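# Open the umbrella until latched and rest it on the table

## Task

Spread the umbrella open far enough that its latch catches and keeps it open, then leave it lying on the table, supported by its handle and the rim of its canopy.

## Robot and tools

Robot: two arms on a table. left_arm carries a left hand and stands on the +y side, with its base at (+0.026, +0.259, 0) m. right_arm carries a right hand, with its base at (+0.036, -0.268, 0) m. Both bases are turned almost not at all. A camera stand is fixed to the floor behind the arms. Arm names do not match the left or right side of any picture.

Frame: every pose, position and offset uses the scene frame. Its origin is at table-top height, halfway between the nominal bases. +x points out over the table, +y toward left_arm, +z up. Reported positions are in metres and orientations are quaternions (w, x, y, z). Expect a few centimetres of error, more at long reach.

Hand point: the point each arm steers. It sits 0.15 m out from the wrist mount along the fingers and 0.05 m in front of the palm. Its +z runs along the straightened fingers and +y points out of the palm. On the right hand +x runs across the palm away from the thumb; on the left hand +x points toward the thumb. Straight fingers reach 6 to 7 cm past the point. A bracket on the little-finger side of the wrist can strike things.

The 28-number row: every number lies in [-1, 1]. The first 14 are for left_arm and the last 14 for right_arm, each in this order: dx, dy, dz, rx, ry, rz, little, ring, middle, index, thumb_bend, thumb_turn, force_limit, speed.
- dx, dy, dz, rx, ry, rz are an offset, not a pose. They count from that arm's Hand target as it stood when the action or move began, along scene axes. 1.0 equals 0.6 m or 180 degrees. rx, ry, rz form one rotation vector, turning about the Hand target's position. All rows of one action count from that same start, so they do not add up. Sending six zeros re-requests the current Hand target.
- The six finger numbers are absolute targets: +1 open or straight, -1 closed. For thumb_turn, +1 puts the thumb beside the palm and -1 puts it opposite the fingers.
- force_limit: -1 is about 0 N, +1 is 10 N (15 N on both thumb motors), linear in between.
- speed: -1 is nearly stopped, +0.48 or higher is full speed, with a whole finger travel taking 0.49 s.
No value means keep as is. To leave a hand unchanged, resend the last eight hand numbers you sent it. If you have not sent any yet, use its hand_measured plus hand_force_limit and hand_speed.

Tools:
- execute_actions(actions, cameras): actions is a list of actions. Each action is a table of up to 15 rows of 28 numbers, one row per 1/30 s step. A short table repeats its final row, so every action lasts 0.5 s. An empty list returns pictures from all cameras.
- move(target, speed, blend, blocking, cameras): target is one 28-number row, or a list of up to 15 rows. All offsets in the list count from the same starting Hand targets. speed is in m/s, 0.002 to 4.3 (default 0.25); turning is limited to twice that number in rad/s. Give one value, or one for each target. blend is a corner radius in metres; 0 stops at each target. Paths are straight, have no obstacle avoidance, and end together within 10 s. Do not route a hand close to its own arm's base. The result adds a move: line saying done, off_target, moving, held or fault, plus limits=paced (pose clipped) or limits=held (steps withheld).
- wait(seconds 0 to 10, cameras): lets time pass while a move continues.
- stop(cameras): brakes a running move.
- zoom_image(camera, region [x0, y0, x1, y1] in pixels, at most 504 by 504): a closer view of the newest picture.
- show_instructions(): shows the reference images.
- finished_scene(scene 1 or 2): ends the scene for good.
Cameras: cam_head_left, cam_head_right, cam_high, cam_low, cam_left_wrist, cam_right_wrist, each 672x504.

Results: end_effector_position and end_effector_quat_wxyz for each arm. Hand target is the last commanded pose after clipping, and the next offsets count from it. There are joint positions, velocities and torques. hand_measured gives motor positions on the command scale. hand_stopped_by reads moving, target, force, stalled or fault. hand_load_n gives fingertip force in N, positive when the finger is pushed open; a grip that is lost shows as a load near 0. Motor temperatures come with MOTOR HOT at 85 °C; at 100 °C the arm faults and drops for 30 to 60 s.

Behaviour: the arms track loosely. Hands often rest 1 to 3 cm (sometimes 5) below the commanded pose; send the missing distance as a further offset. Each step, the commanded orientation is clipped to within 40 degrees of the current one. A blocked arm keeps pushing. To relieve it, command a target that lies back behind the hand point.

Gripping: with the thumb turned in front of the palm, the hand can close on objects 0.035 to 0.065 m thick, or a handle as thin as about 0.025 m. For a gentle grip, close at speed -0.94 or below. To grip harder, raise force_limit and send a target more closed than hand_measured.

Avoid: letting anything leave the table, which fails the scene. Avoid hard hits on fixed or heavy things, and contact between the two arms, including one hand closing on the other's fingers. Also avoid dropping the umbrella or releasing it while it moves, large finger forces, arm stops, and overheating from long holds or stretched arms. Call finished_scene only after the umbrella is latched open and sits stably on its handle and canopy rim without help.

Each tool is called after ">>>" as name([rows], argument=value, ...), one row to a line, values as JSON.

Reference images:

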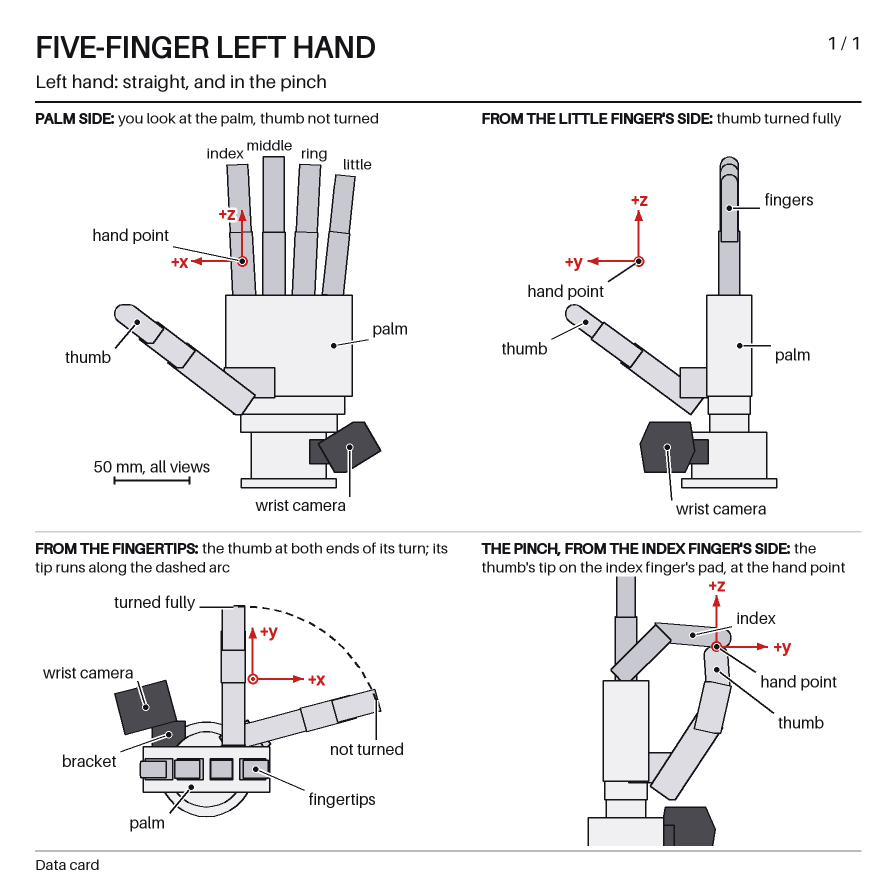

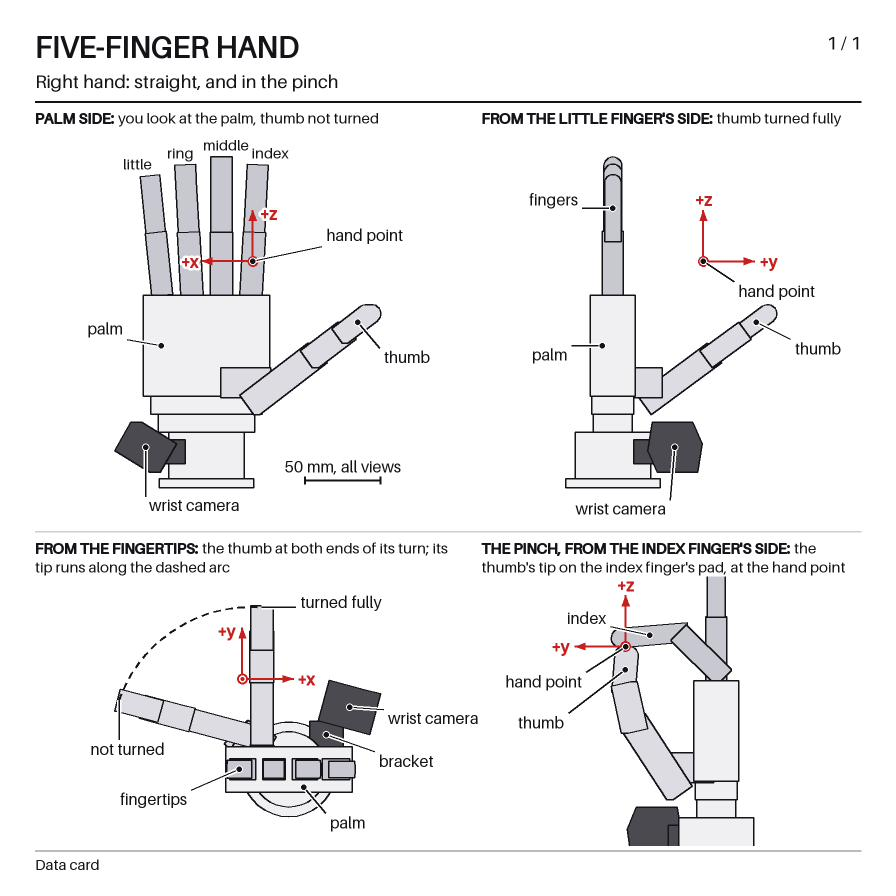

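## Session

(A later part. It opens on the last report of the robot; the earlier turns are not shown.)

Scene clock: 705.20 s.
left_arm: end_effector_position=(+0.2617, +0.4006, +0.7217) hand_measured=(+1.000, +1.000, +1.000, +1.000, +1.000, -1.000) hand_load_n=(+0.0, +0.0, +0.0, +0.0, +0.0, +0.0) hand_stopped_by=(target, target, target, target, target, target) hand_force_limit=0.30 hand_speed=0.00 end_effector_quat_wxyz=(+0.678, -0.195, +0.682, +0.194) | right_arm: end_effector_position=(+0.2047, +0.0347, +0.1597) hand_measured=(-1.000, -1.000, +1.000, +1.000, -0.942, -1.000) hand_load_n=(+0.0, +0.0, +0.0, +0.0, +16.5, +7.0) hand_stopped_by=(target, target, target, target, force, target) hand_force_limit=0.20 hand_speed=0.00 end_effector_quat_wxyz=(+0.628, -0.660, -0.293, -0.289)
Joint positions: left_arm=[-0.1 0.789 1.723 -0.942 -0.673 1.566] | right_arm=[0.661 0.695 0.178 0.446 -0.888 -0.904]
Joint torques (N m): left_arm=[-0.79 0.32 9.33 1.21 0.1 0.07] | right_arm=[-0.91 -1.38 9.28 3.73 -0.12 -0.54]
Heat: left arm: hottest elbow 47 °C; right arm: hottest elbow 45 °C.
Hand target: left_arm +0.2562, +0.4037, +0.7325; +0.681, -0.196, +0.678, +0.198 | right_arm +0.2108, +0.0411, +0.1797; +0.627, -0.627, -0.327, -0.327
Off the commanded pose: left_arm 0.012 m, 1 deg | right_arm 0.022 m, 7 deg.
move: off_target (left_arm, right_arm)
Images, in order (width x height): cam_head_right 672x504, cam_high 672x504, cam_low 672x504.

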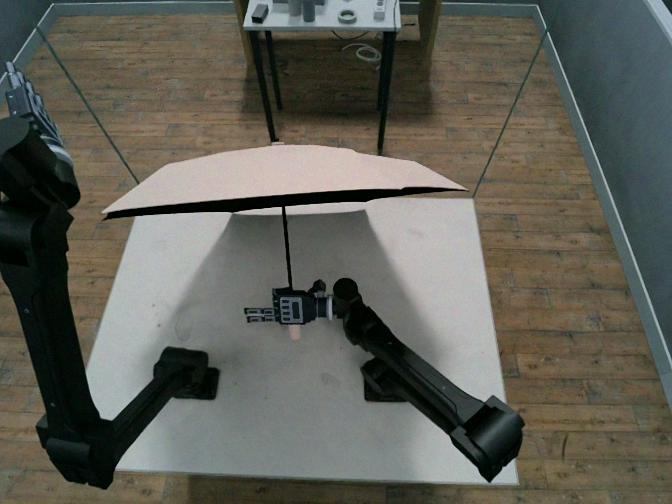

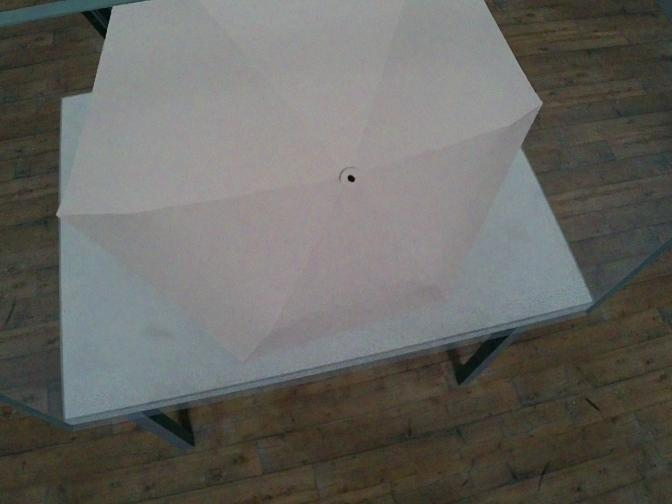

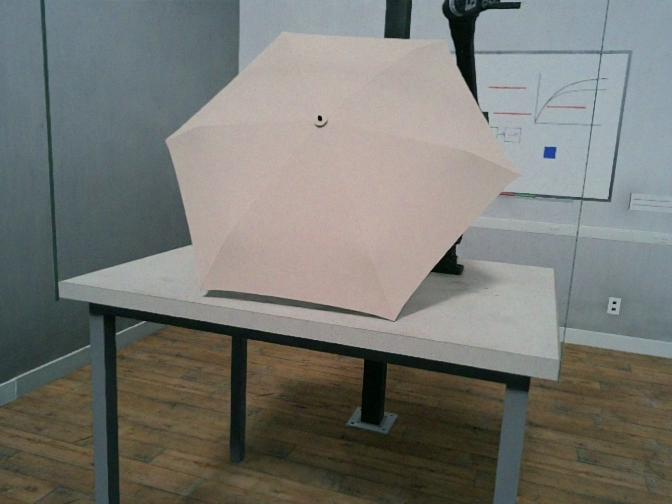

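>>> move(target=[0,0,0,0,0,0,1,1,1,1,1,-1,0.3,0.0,-0.01,0.0,-0.125,0,-0.04,0,-1,-1,1,1,-1,-1,0.2,0.0], speed=0.05, cameras=["cam_low", "cam_high", "cam_head_right", "cam_right_wrist"])

Scene clock: 709.50 s.
left_arm: end_effector_position=(+0.2617, +0.4006, +0.7217) hand_measured=(+1.000, +1.000, +1.000, +1.000, +1.000, -1.000) hand_load_n=(+0.0, +0.0, +0.0, +0.0, +0.0, +0.0) hand_stopped_by=(target, target, target, target, target, target) hand_force_limit=0.30 hand_speed=0.00 end_effector_quat_wxyz=(+0.678, -0.195, +0.682, +0.194) | right_arm: end_effector_position=(+0.2002, +0.0362, +0.0879) hand_measured=(-1.000, -1.000, +1.000, +1.000, -0.942, -1.000) hand_load_n=(+0.0, +0.0, +0.0, +0.0, +16.0, +6.5) hand_stopped_by=(target, target, target, target, force, target) hand_force_limit=0.20 hand_speed=0.00 end_effector_quat_wxyz=(+0.604, -0.635, -0.345, -0.335)
Joint positions: left_arm=[-0.1 0.789 1.723 -0.942 -0.673 1.566] | right_arm=[0.715 1.16 0.034 1.058 -0.839 -1.054]
Joint torques (N m): left_arm=[-0.44 0.67 9.29 1.07 0.07 0.06] | right_arm=[-1.49 -3.37 5.34 3.66 -0.15 -0.27]
Heat: left arm: hottest elbow 47 °C; right arm: hottest elbow 45 °C.
Hand target: left_arm +0.2562, +0.4037, +0.7325; +0.681, -0.196, +0.678, +0.198 | right_arm +0.2048, +0.0410, +0.1046; +0.605, -0.605, -0.366, -0.366
Off the commanded pose: left_arm 0.012 m, 1 deg | right_arm 0.018 m, 6 deg.
move: off_target (left_arm, right_arm)
camera_calibration:
cam_right_wrist: T_world_to_cam=[[0.959522, -0.0313983, -0.279879, -0.167509], [-0.247024, -0.571123, -0.782814, 0.132805], [-0.135266, 0.820264, -0.555761, 0.155173], [0, 0, 0, 1]] pos_world=[0.214525, -0.0566945, 0.143318]
Images, in order (width x height): cam_head_right 672x504, cam_high 672x504, cam_low 672x504, cam_right_wrist 672x504.

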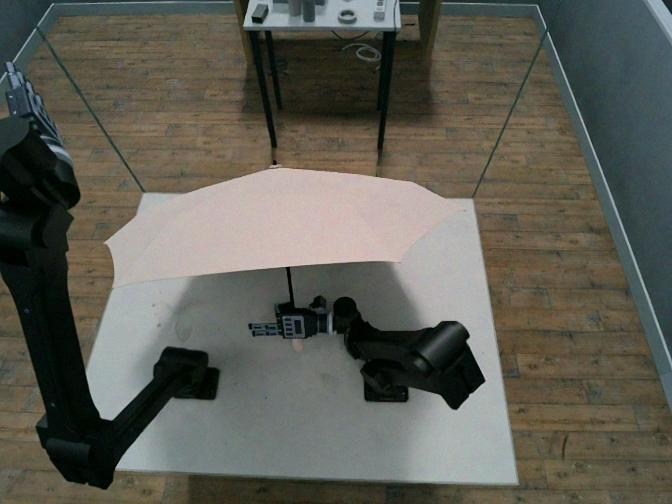

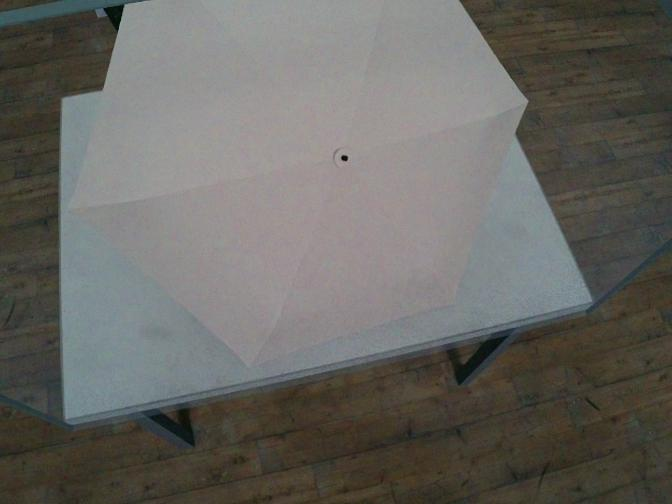

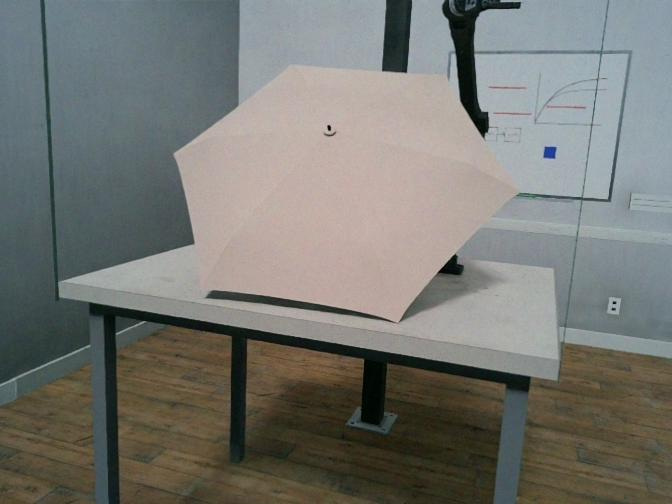

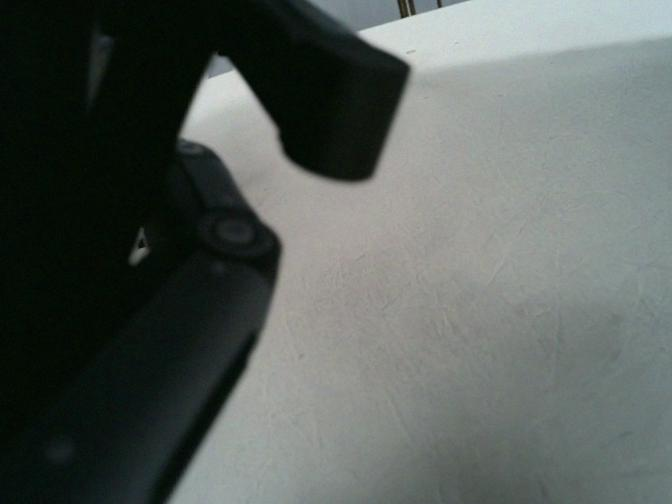

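>>> move(target=[0,0,0,0,0,0,1,1,1,1,1,-1,0.3,0.0,0.0,0.0,-0.065,0,0.0,0,-1,-1,1,1,-1,-1,0.2,0.0], speed=0.04, cameras=["cam_low", "cam_high", "cam_head_right", "cam_right_wrist"])

Scene clock: 711.80 s.
left_arm: end_effector_position=(+0.2617, +0.4006, +0.7217) hand_measured=(+1.000, +1.000, +1.000, +1.000, +1.000, -1.000) hand_load_n=(-0.5, +0.5, +0.0, +0.0, +0.0, +0.0) hand_stopped_by=(target, target, target, target, target, target) hand_force_limit=0.30 hand_speed=0.00 end_effector_quat_wxyz=(+0.678, -0.195, +0.682, +0.194) | right_arm: end_effector_position=(+0.2035, +0.0381, +0.0542) hand_measured=(-1.000, -1.000, +1.000, +1.000, -0.944, -1.000) hand_load_n=(+0.0, +0.0, +0.0, +0.0, +16.0, +5.0) hand_stopped_by=(target, target, target, target, force, target) hand_force_limit=0.20 hand_speed=0.00 end_effector_quat_wxyz=(+0.601, -0.629, -0.354, -0.344)
Joint positions: left_arm=[-0.1 0.789 1.723 -0.942 -0.673 1.566] | right_arm=[0.715 1.611 0.027 1.522 -0.841 -1.08]
Joint torques (N m): left_arm=[-0.79 0.73 9.02 1.17 0.09 0.06] | right_arm=[-1.44 -5.66 1.39 3.58 -0.15 -0.03]
Heat: left arm: hottest elbow 47 °C; right arm: hottest elbow 44 °C.
Hand target: left_arm +0.2562, +0.4037, +0.7325; +0.681, -0.196, +0.678, +0.198 | right_arm +0.2049, +0.0411, +0.0658; +0.605, -0.605, -0.366, -0.366
Off the commanded pose: left_arm 0.012 m, 1 deg | right_arm 0.012 m, 4 deg.
joint sent to its limit (right arm) — joint 4 (wrist pitch), upper limit. The joint targets still meet the commanded pose.
move: off_target (left_arm, right_arm)
camera_calibration:
cam_right_wrist: T_world_to_cam=[[0.967531, -0.0279228, -0.251204, -0.183293], [-0.221967, -0.569227, -0.791651, 0.103652], [-0.120887, 0.821706, -0.556943, 0.132363], [0, 0, 0, 1]] pos_world=[0.21635, -0.0548799, 0.109731]
Images, in order (width x height): cam_head_right 672x504, cam_high 672x504, cam_low 672x504, cam_right_wrist 672x504.

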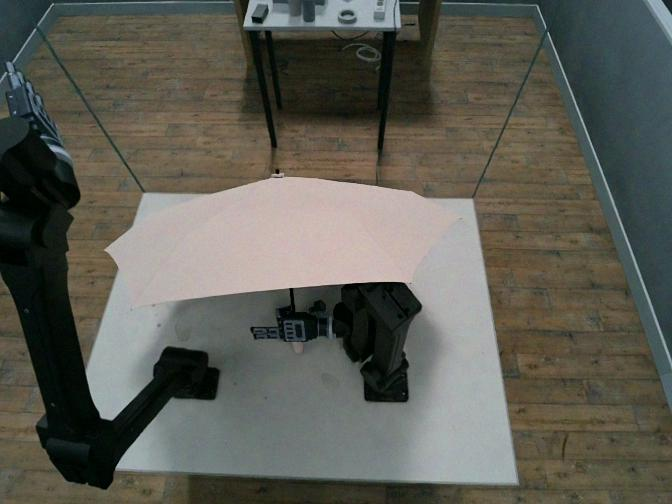

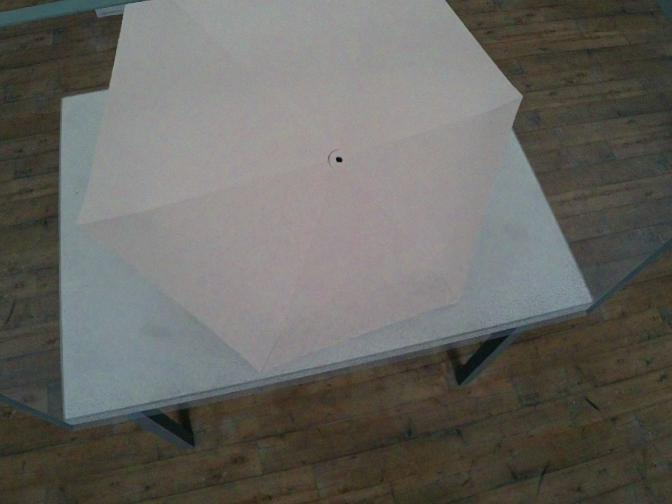

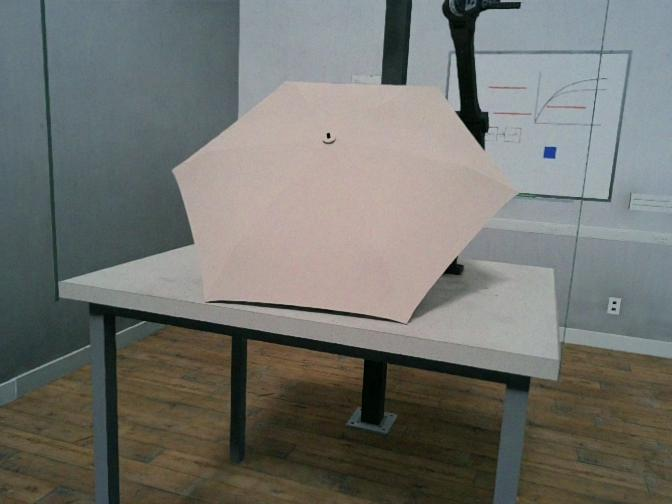

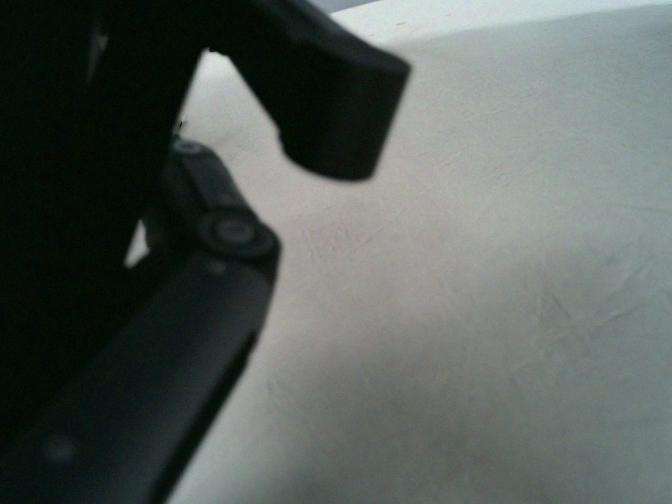

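>>> zoom_image(camera="cam_head_right", region=[200, 240, 440, 420])

>>> zoom_image(camera="cam_low", region=[160, 200, 520, 360])

Scaled by 2.100.

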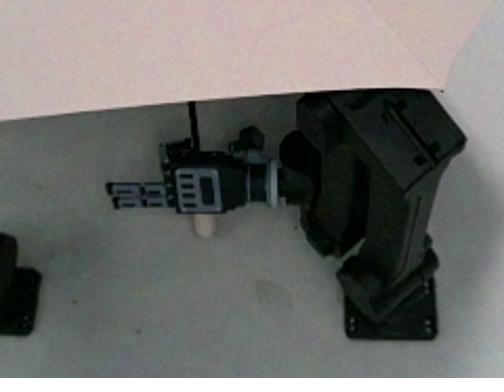

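Scaled by 1.400.

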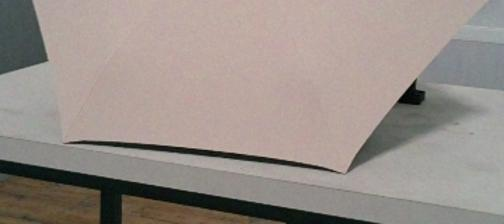

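>>> execute_actions([
  [[0,0,0,0,0,0,1,1,1,1,1,-1,0.3,0.0,0,0,-0.01,0,0,0,-1,-1,1,1,-0.8,-1,0.2,-0.6]],
  [[0,0,0,0,0,0,1,1,1,1,1,-1,0.3,0.0,0,0,0,0,0,0,-1,-1,1,1,-0.8,-1,0.2,-0.6]],
], cameras=["cam_low", "cam_high", "cam_head_right"])

Scene clock: 714.17 s.
left_arm: end_effector_position=(+0.2617, +0.4006, +0.7217) hand_measured=(+1.000, +1.000, +1.000, +1.000, +1.000, -1.000) hand_load_n=(+0.0, +0.0, +0.0, +0.0, +0.0, +0.0) hand_stopped_by=(target, target, target, target, target, target) hand_force_limit=0.30 hand_speed=0.00 end_effector_quat_wxyz=(+0.678, -0.195, +0.682, +0.194) | right_arm: end_effector_position=(+0.2036, +0.0377, +0.0513) hand_measured=(-1.000, -1.000, +1.000, +1.000, -0.800, -1.000) hand_load_n=(+0.0, +0.0, +0.0, +0.0, +0.5, +0.5) hand_stopped_by=(target, target, target, target, target, target) hand_force_limit=0.20 hand_speed=-0.60 end_effector_quat_wxyz=(+0.598, -0.629, -0.357, -0.345)
Joint positions: left_arm=[-0.1 0.789 1.723 -0.942 -0.673 1.566] | right_arm=[0.715 1.629 0.027 1.532 -0.841 -1.091]
Joint torques (N m): left_arm=[-1.08 0.26 9.26 1.16 0.04 0.07] | right_arm=[-1.38 -5.66 1.5 3.06 -0.15 -0.06]
Heat: left arm: hottest elbow 47 °C; right arm: hottest elbow 44 °C.
Hand target: left_arm +0.2562, +0.4037, +0.7325; +0.681, -0.196, +0.678, +0.198 | right_arm +0.2049, +0.0411, +0.0597; +0.605, -0.605, -0.366, -0.366
Off the commanded pose: left_arm 0.012 m, 1 deg | right_arm 0.009 m, 4 deg.
joint sent to its limit (right arm) — joint 4 (wrist pitch), upper limit. The joint targets still meet the commanded pose.
Step readings (end_effector_position of left_arm | right_arm):
0: (+0.2617, +0.4006, +0.7217) | (+0.2035, +0.0381, +0.0542)
1: (+0.2617, +0.4006, +0.7217) | (+0.2035, +0.0381, +0.0541)
2: (+0.2617, +0.4006, +0.7217) | (+0.2034, +0.0380, +0.0537)
4: (+0.2617, +0.4006, +0.7217) | (+0.2031, +0.0378, +0.0520)
8: (+0.2617, +0.4006, +0.7217) | (+0.2030, +0.0375, +0.0501)
15: (+0.2617, +0.4006, +0.7217) | (+0.2035, +0.0377, +0.0512)
16: (+0.2617, +0.4006, +0.7217) | (+0.2036, +0.0377, +0.0513)
17: (+0.2617, +0.4006, +0.7217) | (+0.2036, +0.0377, +0.0513)
19: (+0.2617, +0.4006, +0.7217) | (+0.2036, +0.0377, +0.0513)
23: (+0.2617, +0.4006, +0.7217) | (+0.2036, +0.0377, +0.0513)
30: (+0.2617, +0.4006, +0.7217) | (+0.2036, +0.0377, +0.0513)
Images, in order (width x height): cam_head_right 672x504, cam_high 672x504, cam_low 672x504.

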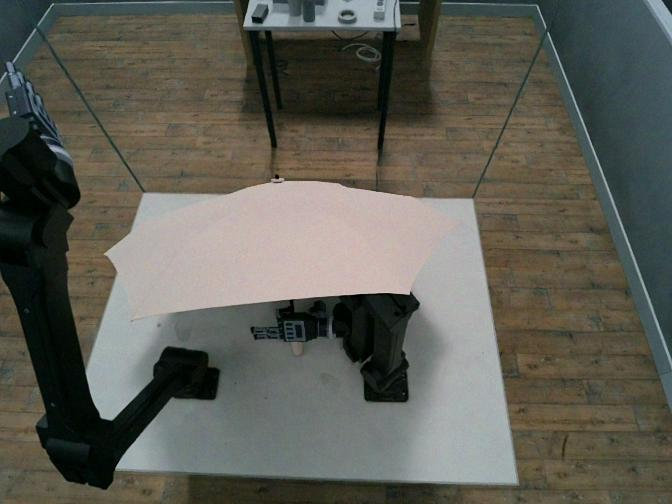

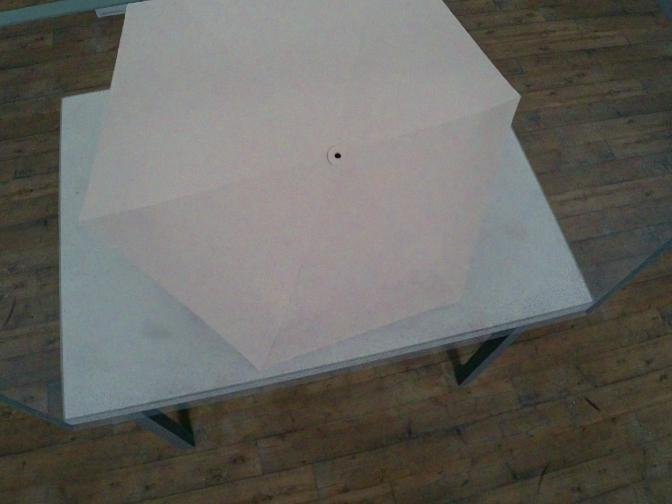

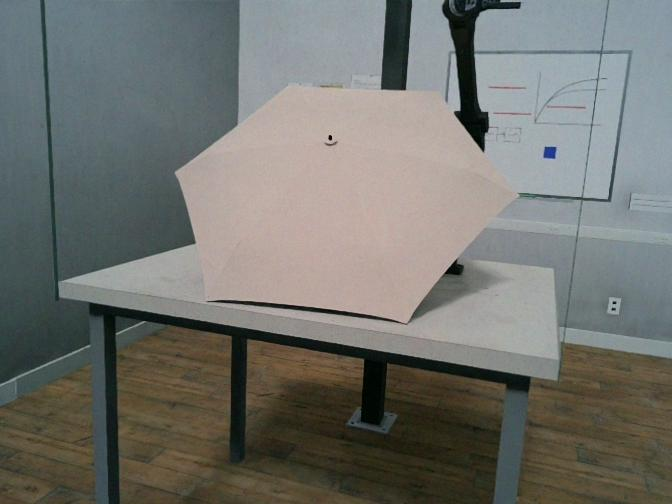

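>>> move(target=[0,0,0,0,0,0,1,1,1,1,1,-1,0.3,0.0,0.135,0.01,0.15,0,0.045,0,-1,-1,1,1,-0.8,-1,0.2,-0.6], speed=0.05, cameras=["cam_low", "cam_high", "cam_head_right", "cam_right_wrist"])

Scene clock: 717.90 s.
left_arm: end_effector_position=(+0.2617, +0.4006, +0.7217) hand_measured=(+1.000, +1.000, +1.000, +1.000, +1.000, -1.000) hand_load_n=(+0.0, +0.0, +0.0, +0.0, +0.0, +0.0) hand_stopped_by=(target, target, target, target, target, target) hand_force_limit=0.30 hand_speed=0.00 end_effector_quat_wxyz=(+0.678, -0.195, +0.682, +0.194) | right_arm: end_effector_position=(+0.2681, +0.0422, +0.1312) hand_measured=(-1.000, -1.000, +1.000, +1.000, -0.800, -1.000) hand_load_n=(+0.0, +0.0, +0.0, +0.0, +0.0, +0.0) hand_stopped_by=(target, target, target, target, target, target) hand_force_limit=0.20 hand_speed=-0.60 end_effector_quat_wxyz=(+0.631, -0.637, -0.321, -0.304)
Joint positions: left_arm=[-0.1 0.789 1.723 -0.942 -0.673 1.566] | right_arm=[0.507 1.167 0.236 0.893 -1.074 -0.95]
Joint torques (N m): left_arm=[-0.21 0.85 9.37 1.18 0.07 0.04] | right_arm=[-2.73 -5.3 9.55 0.94 -0.06 0.21]
Heat: left arm: hottest elbow 47 °C; right arm: hottest elbow 43 °C.
Hand target: left_arm +0.2562, +0.4037, +0.7325; +0.681, -0.196, +0.678, +0.198 | right_arm +0.2859, +0.0470, +0.1497; +0.630, -0.629, -0.322, -0.322
Off the commanded pose: left_arm 0.012 m, 1 deg | right_arm 0.026 m, 2 deg.
move: off_target (left_arm, right_arm)
camera_calibration:
cam_right_wrist: T_world_to_cam=[[0.931452, -0.00111276, -0.363862, -0.203137], [-0.302713, -0.55723, -0.773214, 0.199995], [-0.201894, 0.830357, -0.51937, 0.196182], [0, 0, 0, 1]] pos_world=[0.289362, -0.0516839, 0.182616]
Images, in order (width x height): cam_head_right 672x504, cam_high 672x504, cam_low 672x504, cam_right_wrist 672x504.

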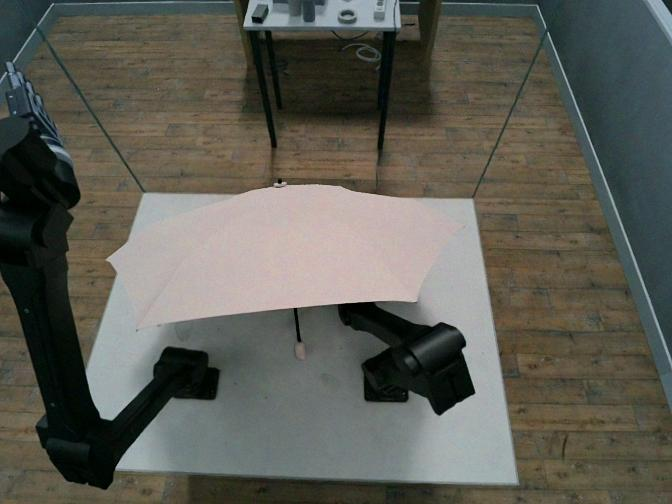

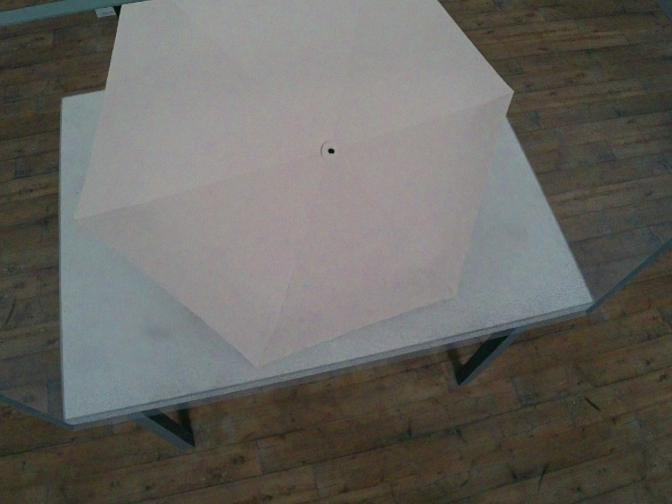

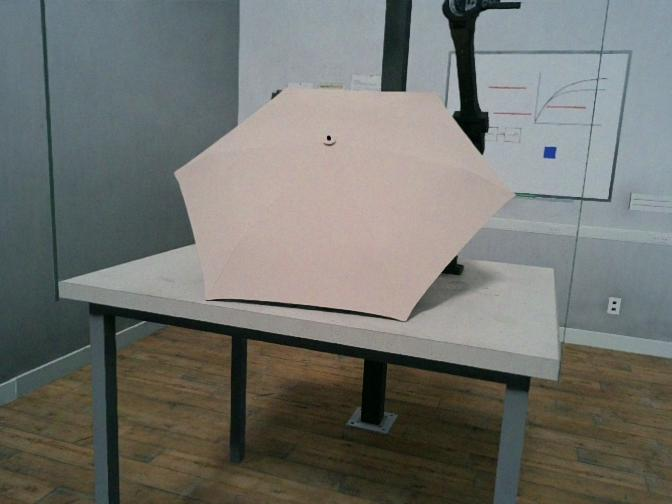

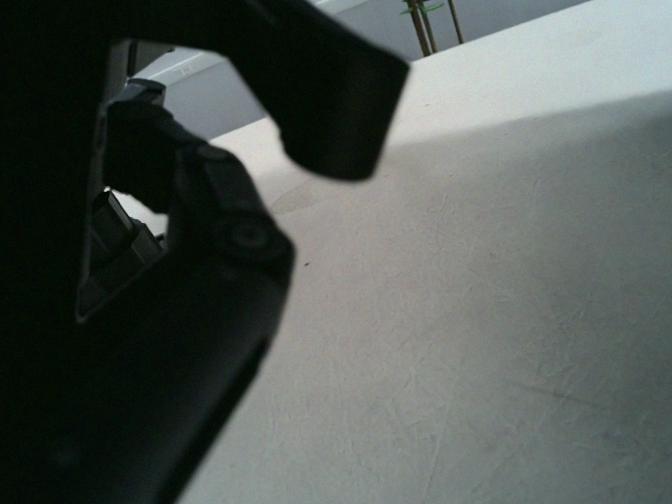

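>>> execute_actions([
  [[0,0,0,0,0,0,1,1,1,1,1,-1,0.3,0.0,0,0,0,0,0,0,1,1,1,1,1,-1,0.2,-0.2]],
  [[0,0,0,0,0,0,1,1,1,1,1,-1,0.3,0.0,0,0,0,0,0,0,1,1,1,1,1,-1,0.2,-0.2]],
  [[0,0,0,0,0,0,1,1,1,1,1,-1,0.3,0.0,0,0,0,0,0,0,1,1,1,1,1,-1,0.2,-0.2]],
], cameras=["cam_head_right", "cam_right_wrist", "cam_head_left"])

Scene clock: 720.00 s.
left_arm: end_effector_position=(+0.2617, +0.4006, +0.7217) hand_measured=(+1.000, +1.000, +1.000, +1.000, +1.000, -1.000) hand_load_n=(+0.0, +0.0, +0.0, -0.5, +0.0, +0.0) hand_stopped_by=(target, target, target, target, target, target) hand_force_limit=0.30 hand_speed=0.00 end_effector_quat_wxyz=(+0.678, -0.195, +0.682, +0.194) | right_arm: end_effector_position=(+0.2681, +0.0422, +0.1310) hand_measured=(+1.000, +1.000, +1.000, +1.000, +1.000, -1.000) hand_load_n=(+0.0, +0.0, +0.0, +0.0, -0.5, +0.5) hand_stopped_by=(target, target, target, target, target, target) hand_force_limit=0.20 hand_speed=-0.20 end_effector_quat_wxyz=(+0.631, -0.638, -0.320, -0.303)
Joint positions: left_arm=[-0.1 0.789 1.723 -0.942 -0.673 1.566] | right_arm=[0.507 1.167 0.236 0.891 -1.074 -0.948]
Joint torques (N m): left_arm=[-1.26 0.5 9.29 1.13 0.04 0.02] | right_arm=[-2.73 -5.36 9.54 0.95 -0.05 0.2]
Heat: left arm: hottest elbow 47 °C; right arm: hottest elbow 43 °C.
Hand target: left_arm +0.2562, +0.4037, +0.7325; +0.681, -0.196, +0.678, +0.198 | right_arm +0.2859, +0.0471, +0.1497; +0.630, -0.629, -0.322, -0.322
Off the commanded pose: left_arm 0.012 m, 1 deg | right_arm 0.026 m, 2 deg.
Step readings (end_effector_position of left_arm | right_arm):
0: (+0.2617, +0.4006, +0.7217) | (+0.2681, +0.0422, +0.1312)
1: (+0.2617, +0.4006, +0.7217) | (+0.2681, +0.0422, +0.1312)
2: (+0.2617, +0.4006, +0.7217) | (+0.2681, +0.0422, +0.1312)
4: (+0.2617, +0.4006, +0.7217) | (+0.2681, +0.0422, +0.1312)
8: (+0.2617, +0.4006, +0.7217) | (+0.2681, +0.0422, +0.1312)
15: (+0.2617, +0.4006, +0.7217) | (+0.2682, +0.0422, +0.1313)
16: (+0.2617, +0.4006, +0.7217) | (+0.2682, +0.0422, +0.1313)
17: (+0.2617, +0.4006, +0.7217) | (+0.2682, +0.0422, +0.1313)
19: (+0.2617, +0.4006, +0.7217) | (+0.2682, +0.0422, +0.1313)
23: (+0.2617, +0.4006, +0.7217) | (+0.2682, +0.0422, +0.1313)
30: (+0.2617, +0.4006, +0.7217) | (+0.2681, +0.0422, +0.1310)
31: (+0.2617, +0.4006, +0.7217) | (+0.2681, +0.0422, +0.1310)
32: (+0.2617, +0.4006, +0.7217) | (+0.2681, +0.0422, +0.1310)
34: (+0.2617, +0.4006, +0.7217) | (+0.2681, +0.0422, +0.1310)
38: (+0.2617, +0.4006, +0.7217) | (+0.2681, +0.0422, +0.1310)
45: (+0.2617, +0.4006, +0.7217) | (+0.2681, +0.0422, +0.1310)
camera_calibration:
cam_right_wrist: T_world_to_cam=[[0.93052, -0.00136688, -0.366238, -0.20251], [-0.304707, -0.557685, -0.772102, 0.200241], [-0.20319, 0.830052, -0.519354, 0.196351], [0, 0, 0, 1]] pos_world=[0.289351, -0.0515865, 0.182416]
Images, in order (width x height): cam_head_left 672x504, cam_head_right 672x504, cam_right_wrist 672x504.

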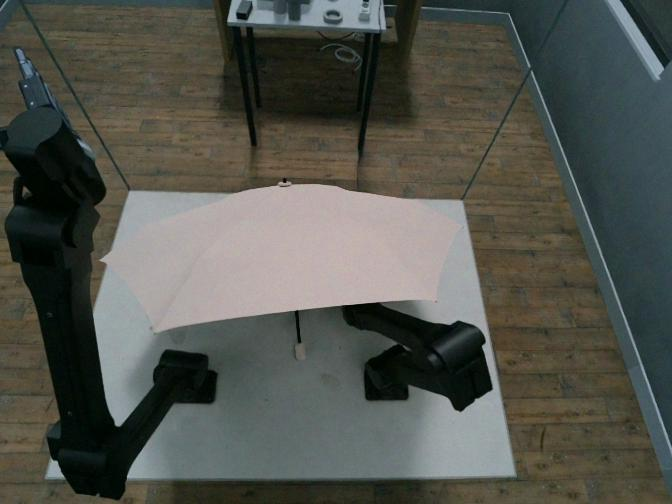

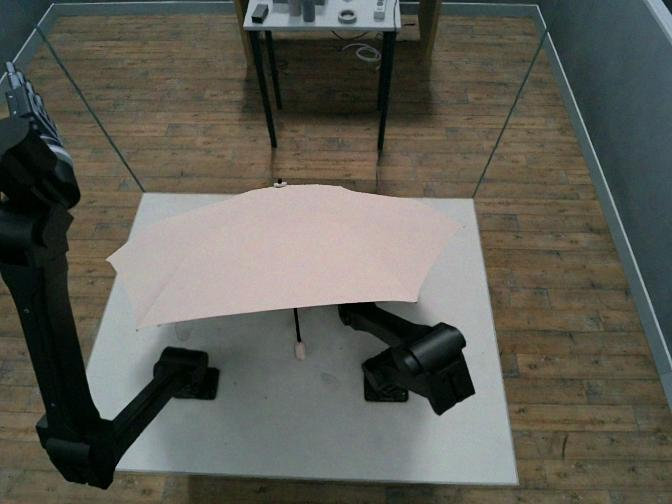

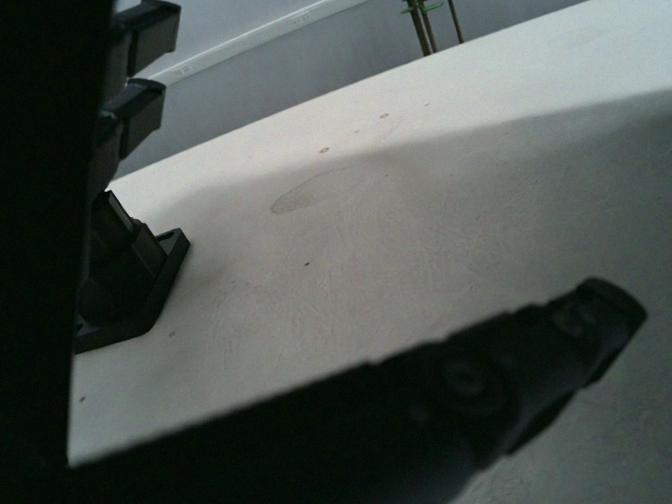

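>>> move(target=[0,0,0,0,0,0,1,1,1,1,1,-1,0.3,0.0,0.0,-0.21,0.02,0,0,0,1,1,1,1,1,-1,0.2,-0.2], speed=0.08, cameras=["all"])

Scene clock: 722.83 s.
left_arm: end_effector_position=(+0.2617, +0.4006, +0.7217) hand_measured=(+1.000, +1.000, +1.000, +1.000, +1.000, -1.000) hand_load_n=(+0.0, +0.0, +0.0, +0.0, +0.0, +0.0) hand_stopped_by=(target, target, target, target, target, target) hand_force_limit=0.30 hand_speed=0.00 end_effector_quat_wxyz=(+0.678, -0.195, +0.682, +0.194) | right_arm: end_effector_position=(+0.2867, -0.0758, +0.1619) hand_measured=(+1.000, +1.000, +1.000, +1.000, +1.000, -1.000) hand_load_n=(+0.0, +0.0, +0.0, +0.0, +0.0, +0.5) hand_stopped_by=(target, target, target, target, target, target) hand_force_limit=0.20 hand_speed=-0.20 end_effector_quat_wxyz=(+0.624, -0.629, -0.323, -0.333)
Joint positions: left_arm=[-0.1 0.789 1.723 -0.942 -0.673 1.566] | right_arm=[-0.014 0.98 0.213 0.821 -1.562 -0.911]
Joint torques (N m): left_arm=[-0.38 1.2 9.28 1.18 0.1 0.03] | right_arm=[-2.43 -3.49 6.43 0.62 -0.11 0.24]
Heat: left arm: hottest elbow 47 °C; right arm: hottest elbow 43 °C.
Hand target: left_arm +0.2562, +0.4037, +0.7325; +0.681, -0.196, +0.678, +0.198 | right_arm +0.2859, -0.0789, +0.1618; +0.630, -0.629, -0.323, -0.322
Off the commanded pose: left_arm 0.012 m, 1 deg | right_arm 0.003 m, 1 deg.
joint sent to its limit (right arm) — joint 5 (wrist yaw), lower limit. The joint targets still meet the commanded pose.
move: off_target (left_arm)
camera_calibration:
cam_left_wrist: T_world_to_cam=[[0.535453, -0.807092, -0.248783, 0.366467], [-0.517924, -0.0811146, -0.851572, 0.785789], [0.667117, 0.584827, -0.461445, 0.0366451], [0, 0, 0, 1]] pos_world=[0.186307, 0.33808, 0.777237]
cam_right_wrist: T_world_to_cam=[[0.947688, -0.0250279, -0.318214, -0.223235], [-0.281994, -0.532732, -0.79792, 0.163598], [-0.149552, 0.845914, -0.511921, 0.298799], [0, 0, 0, 1]] pos_world=[0.302377, -0.171191, 0.212463]

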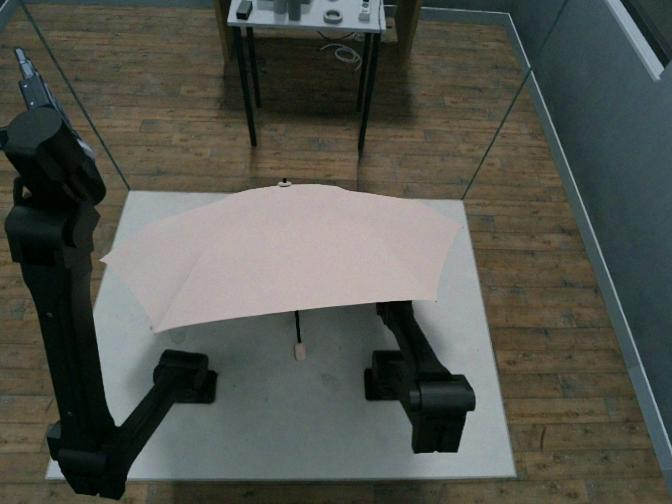

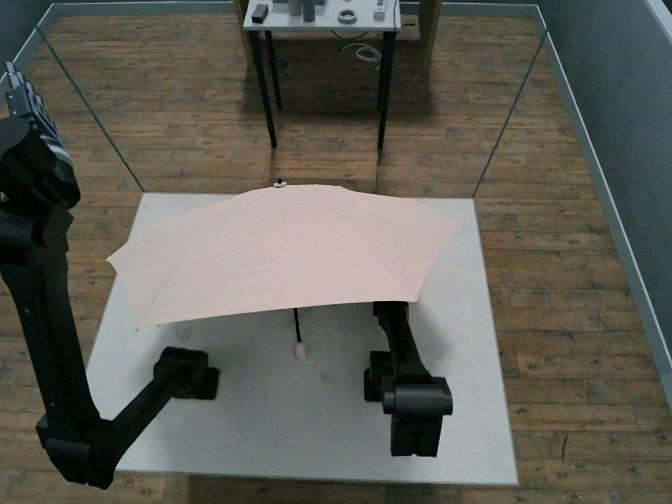

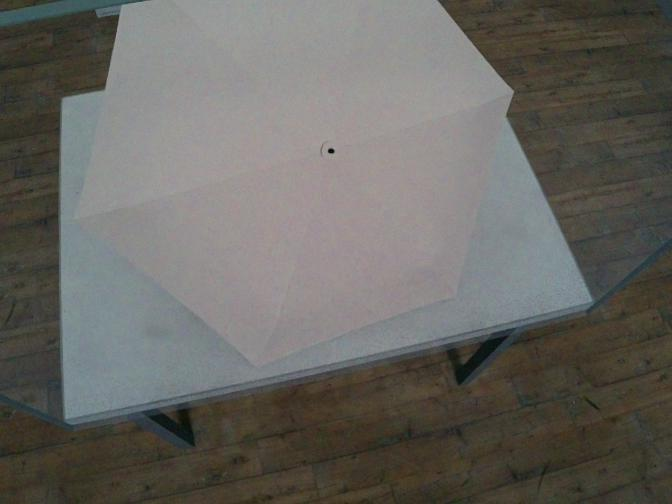

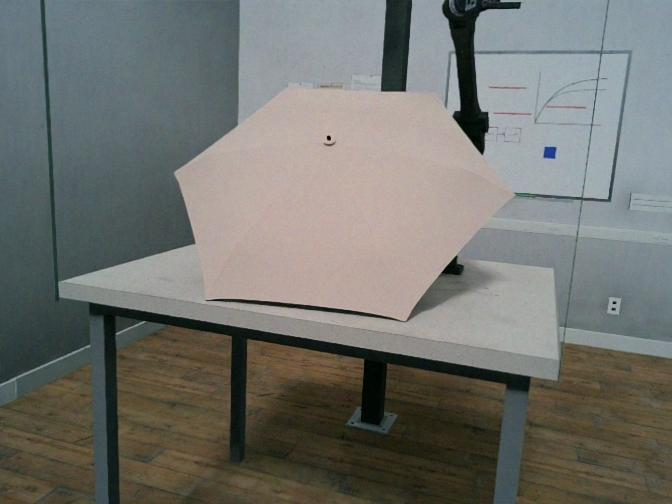

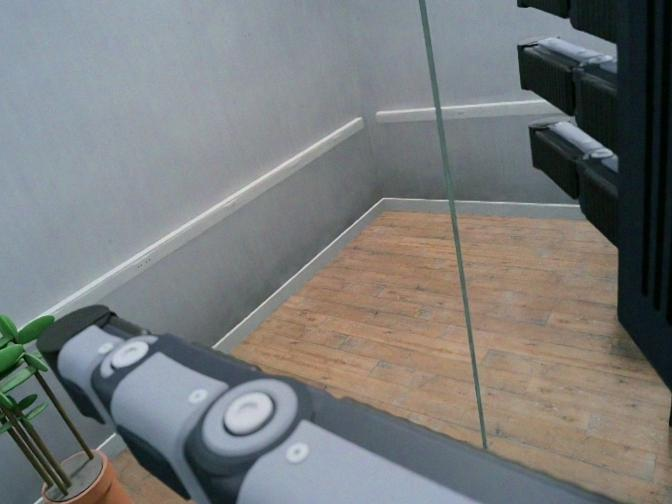

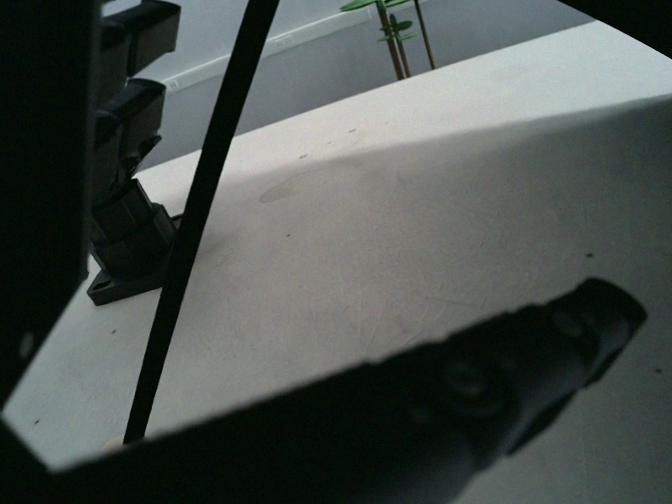

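>>> finished_scene(scene=1)

The scene is finished: the task was done.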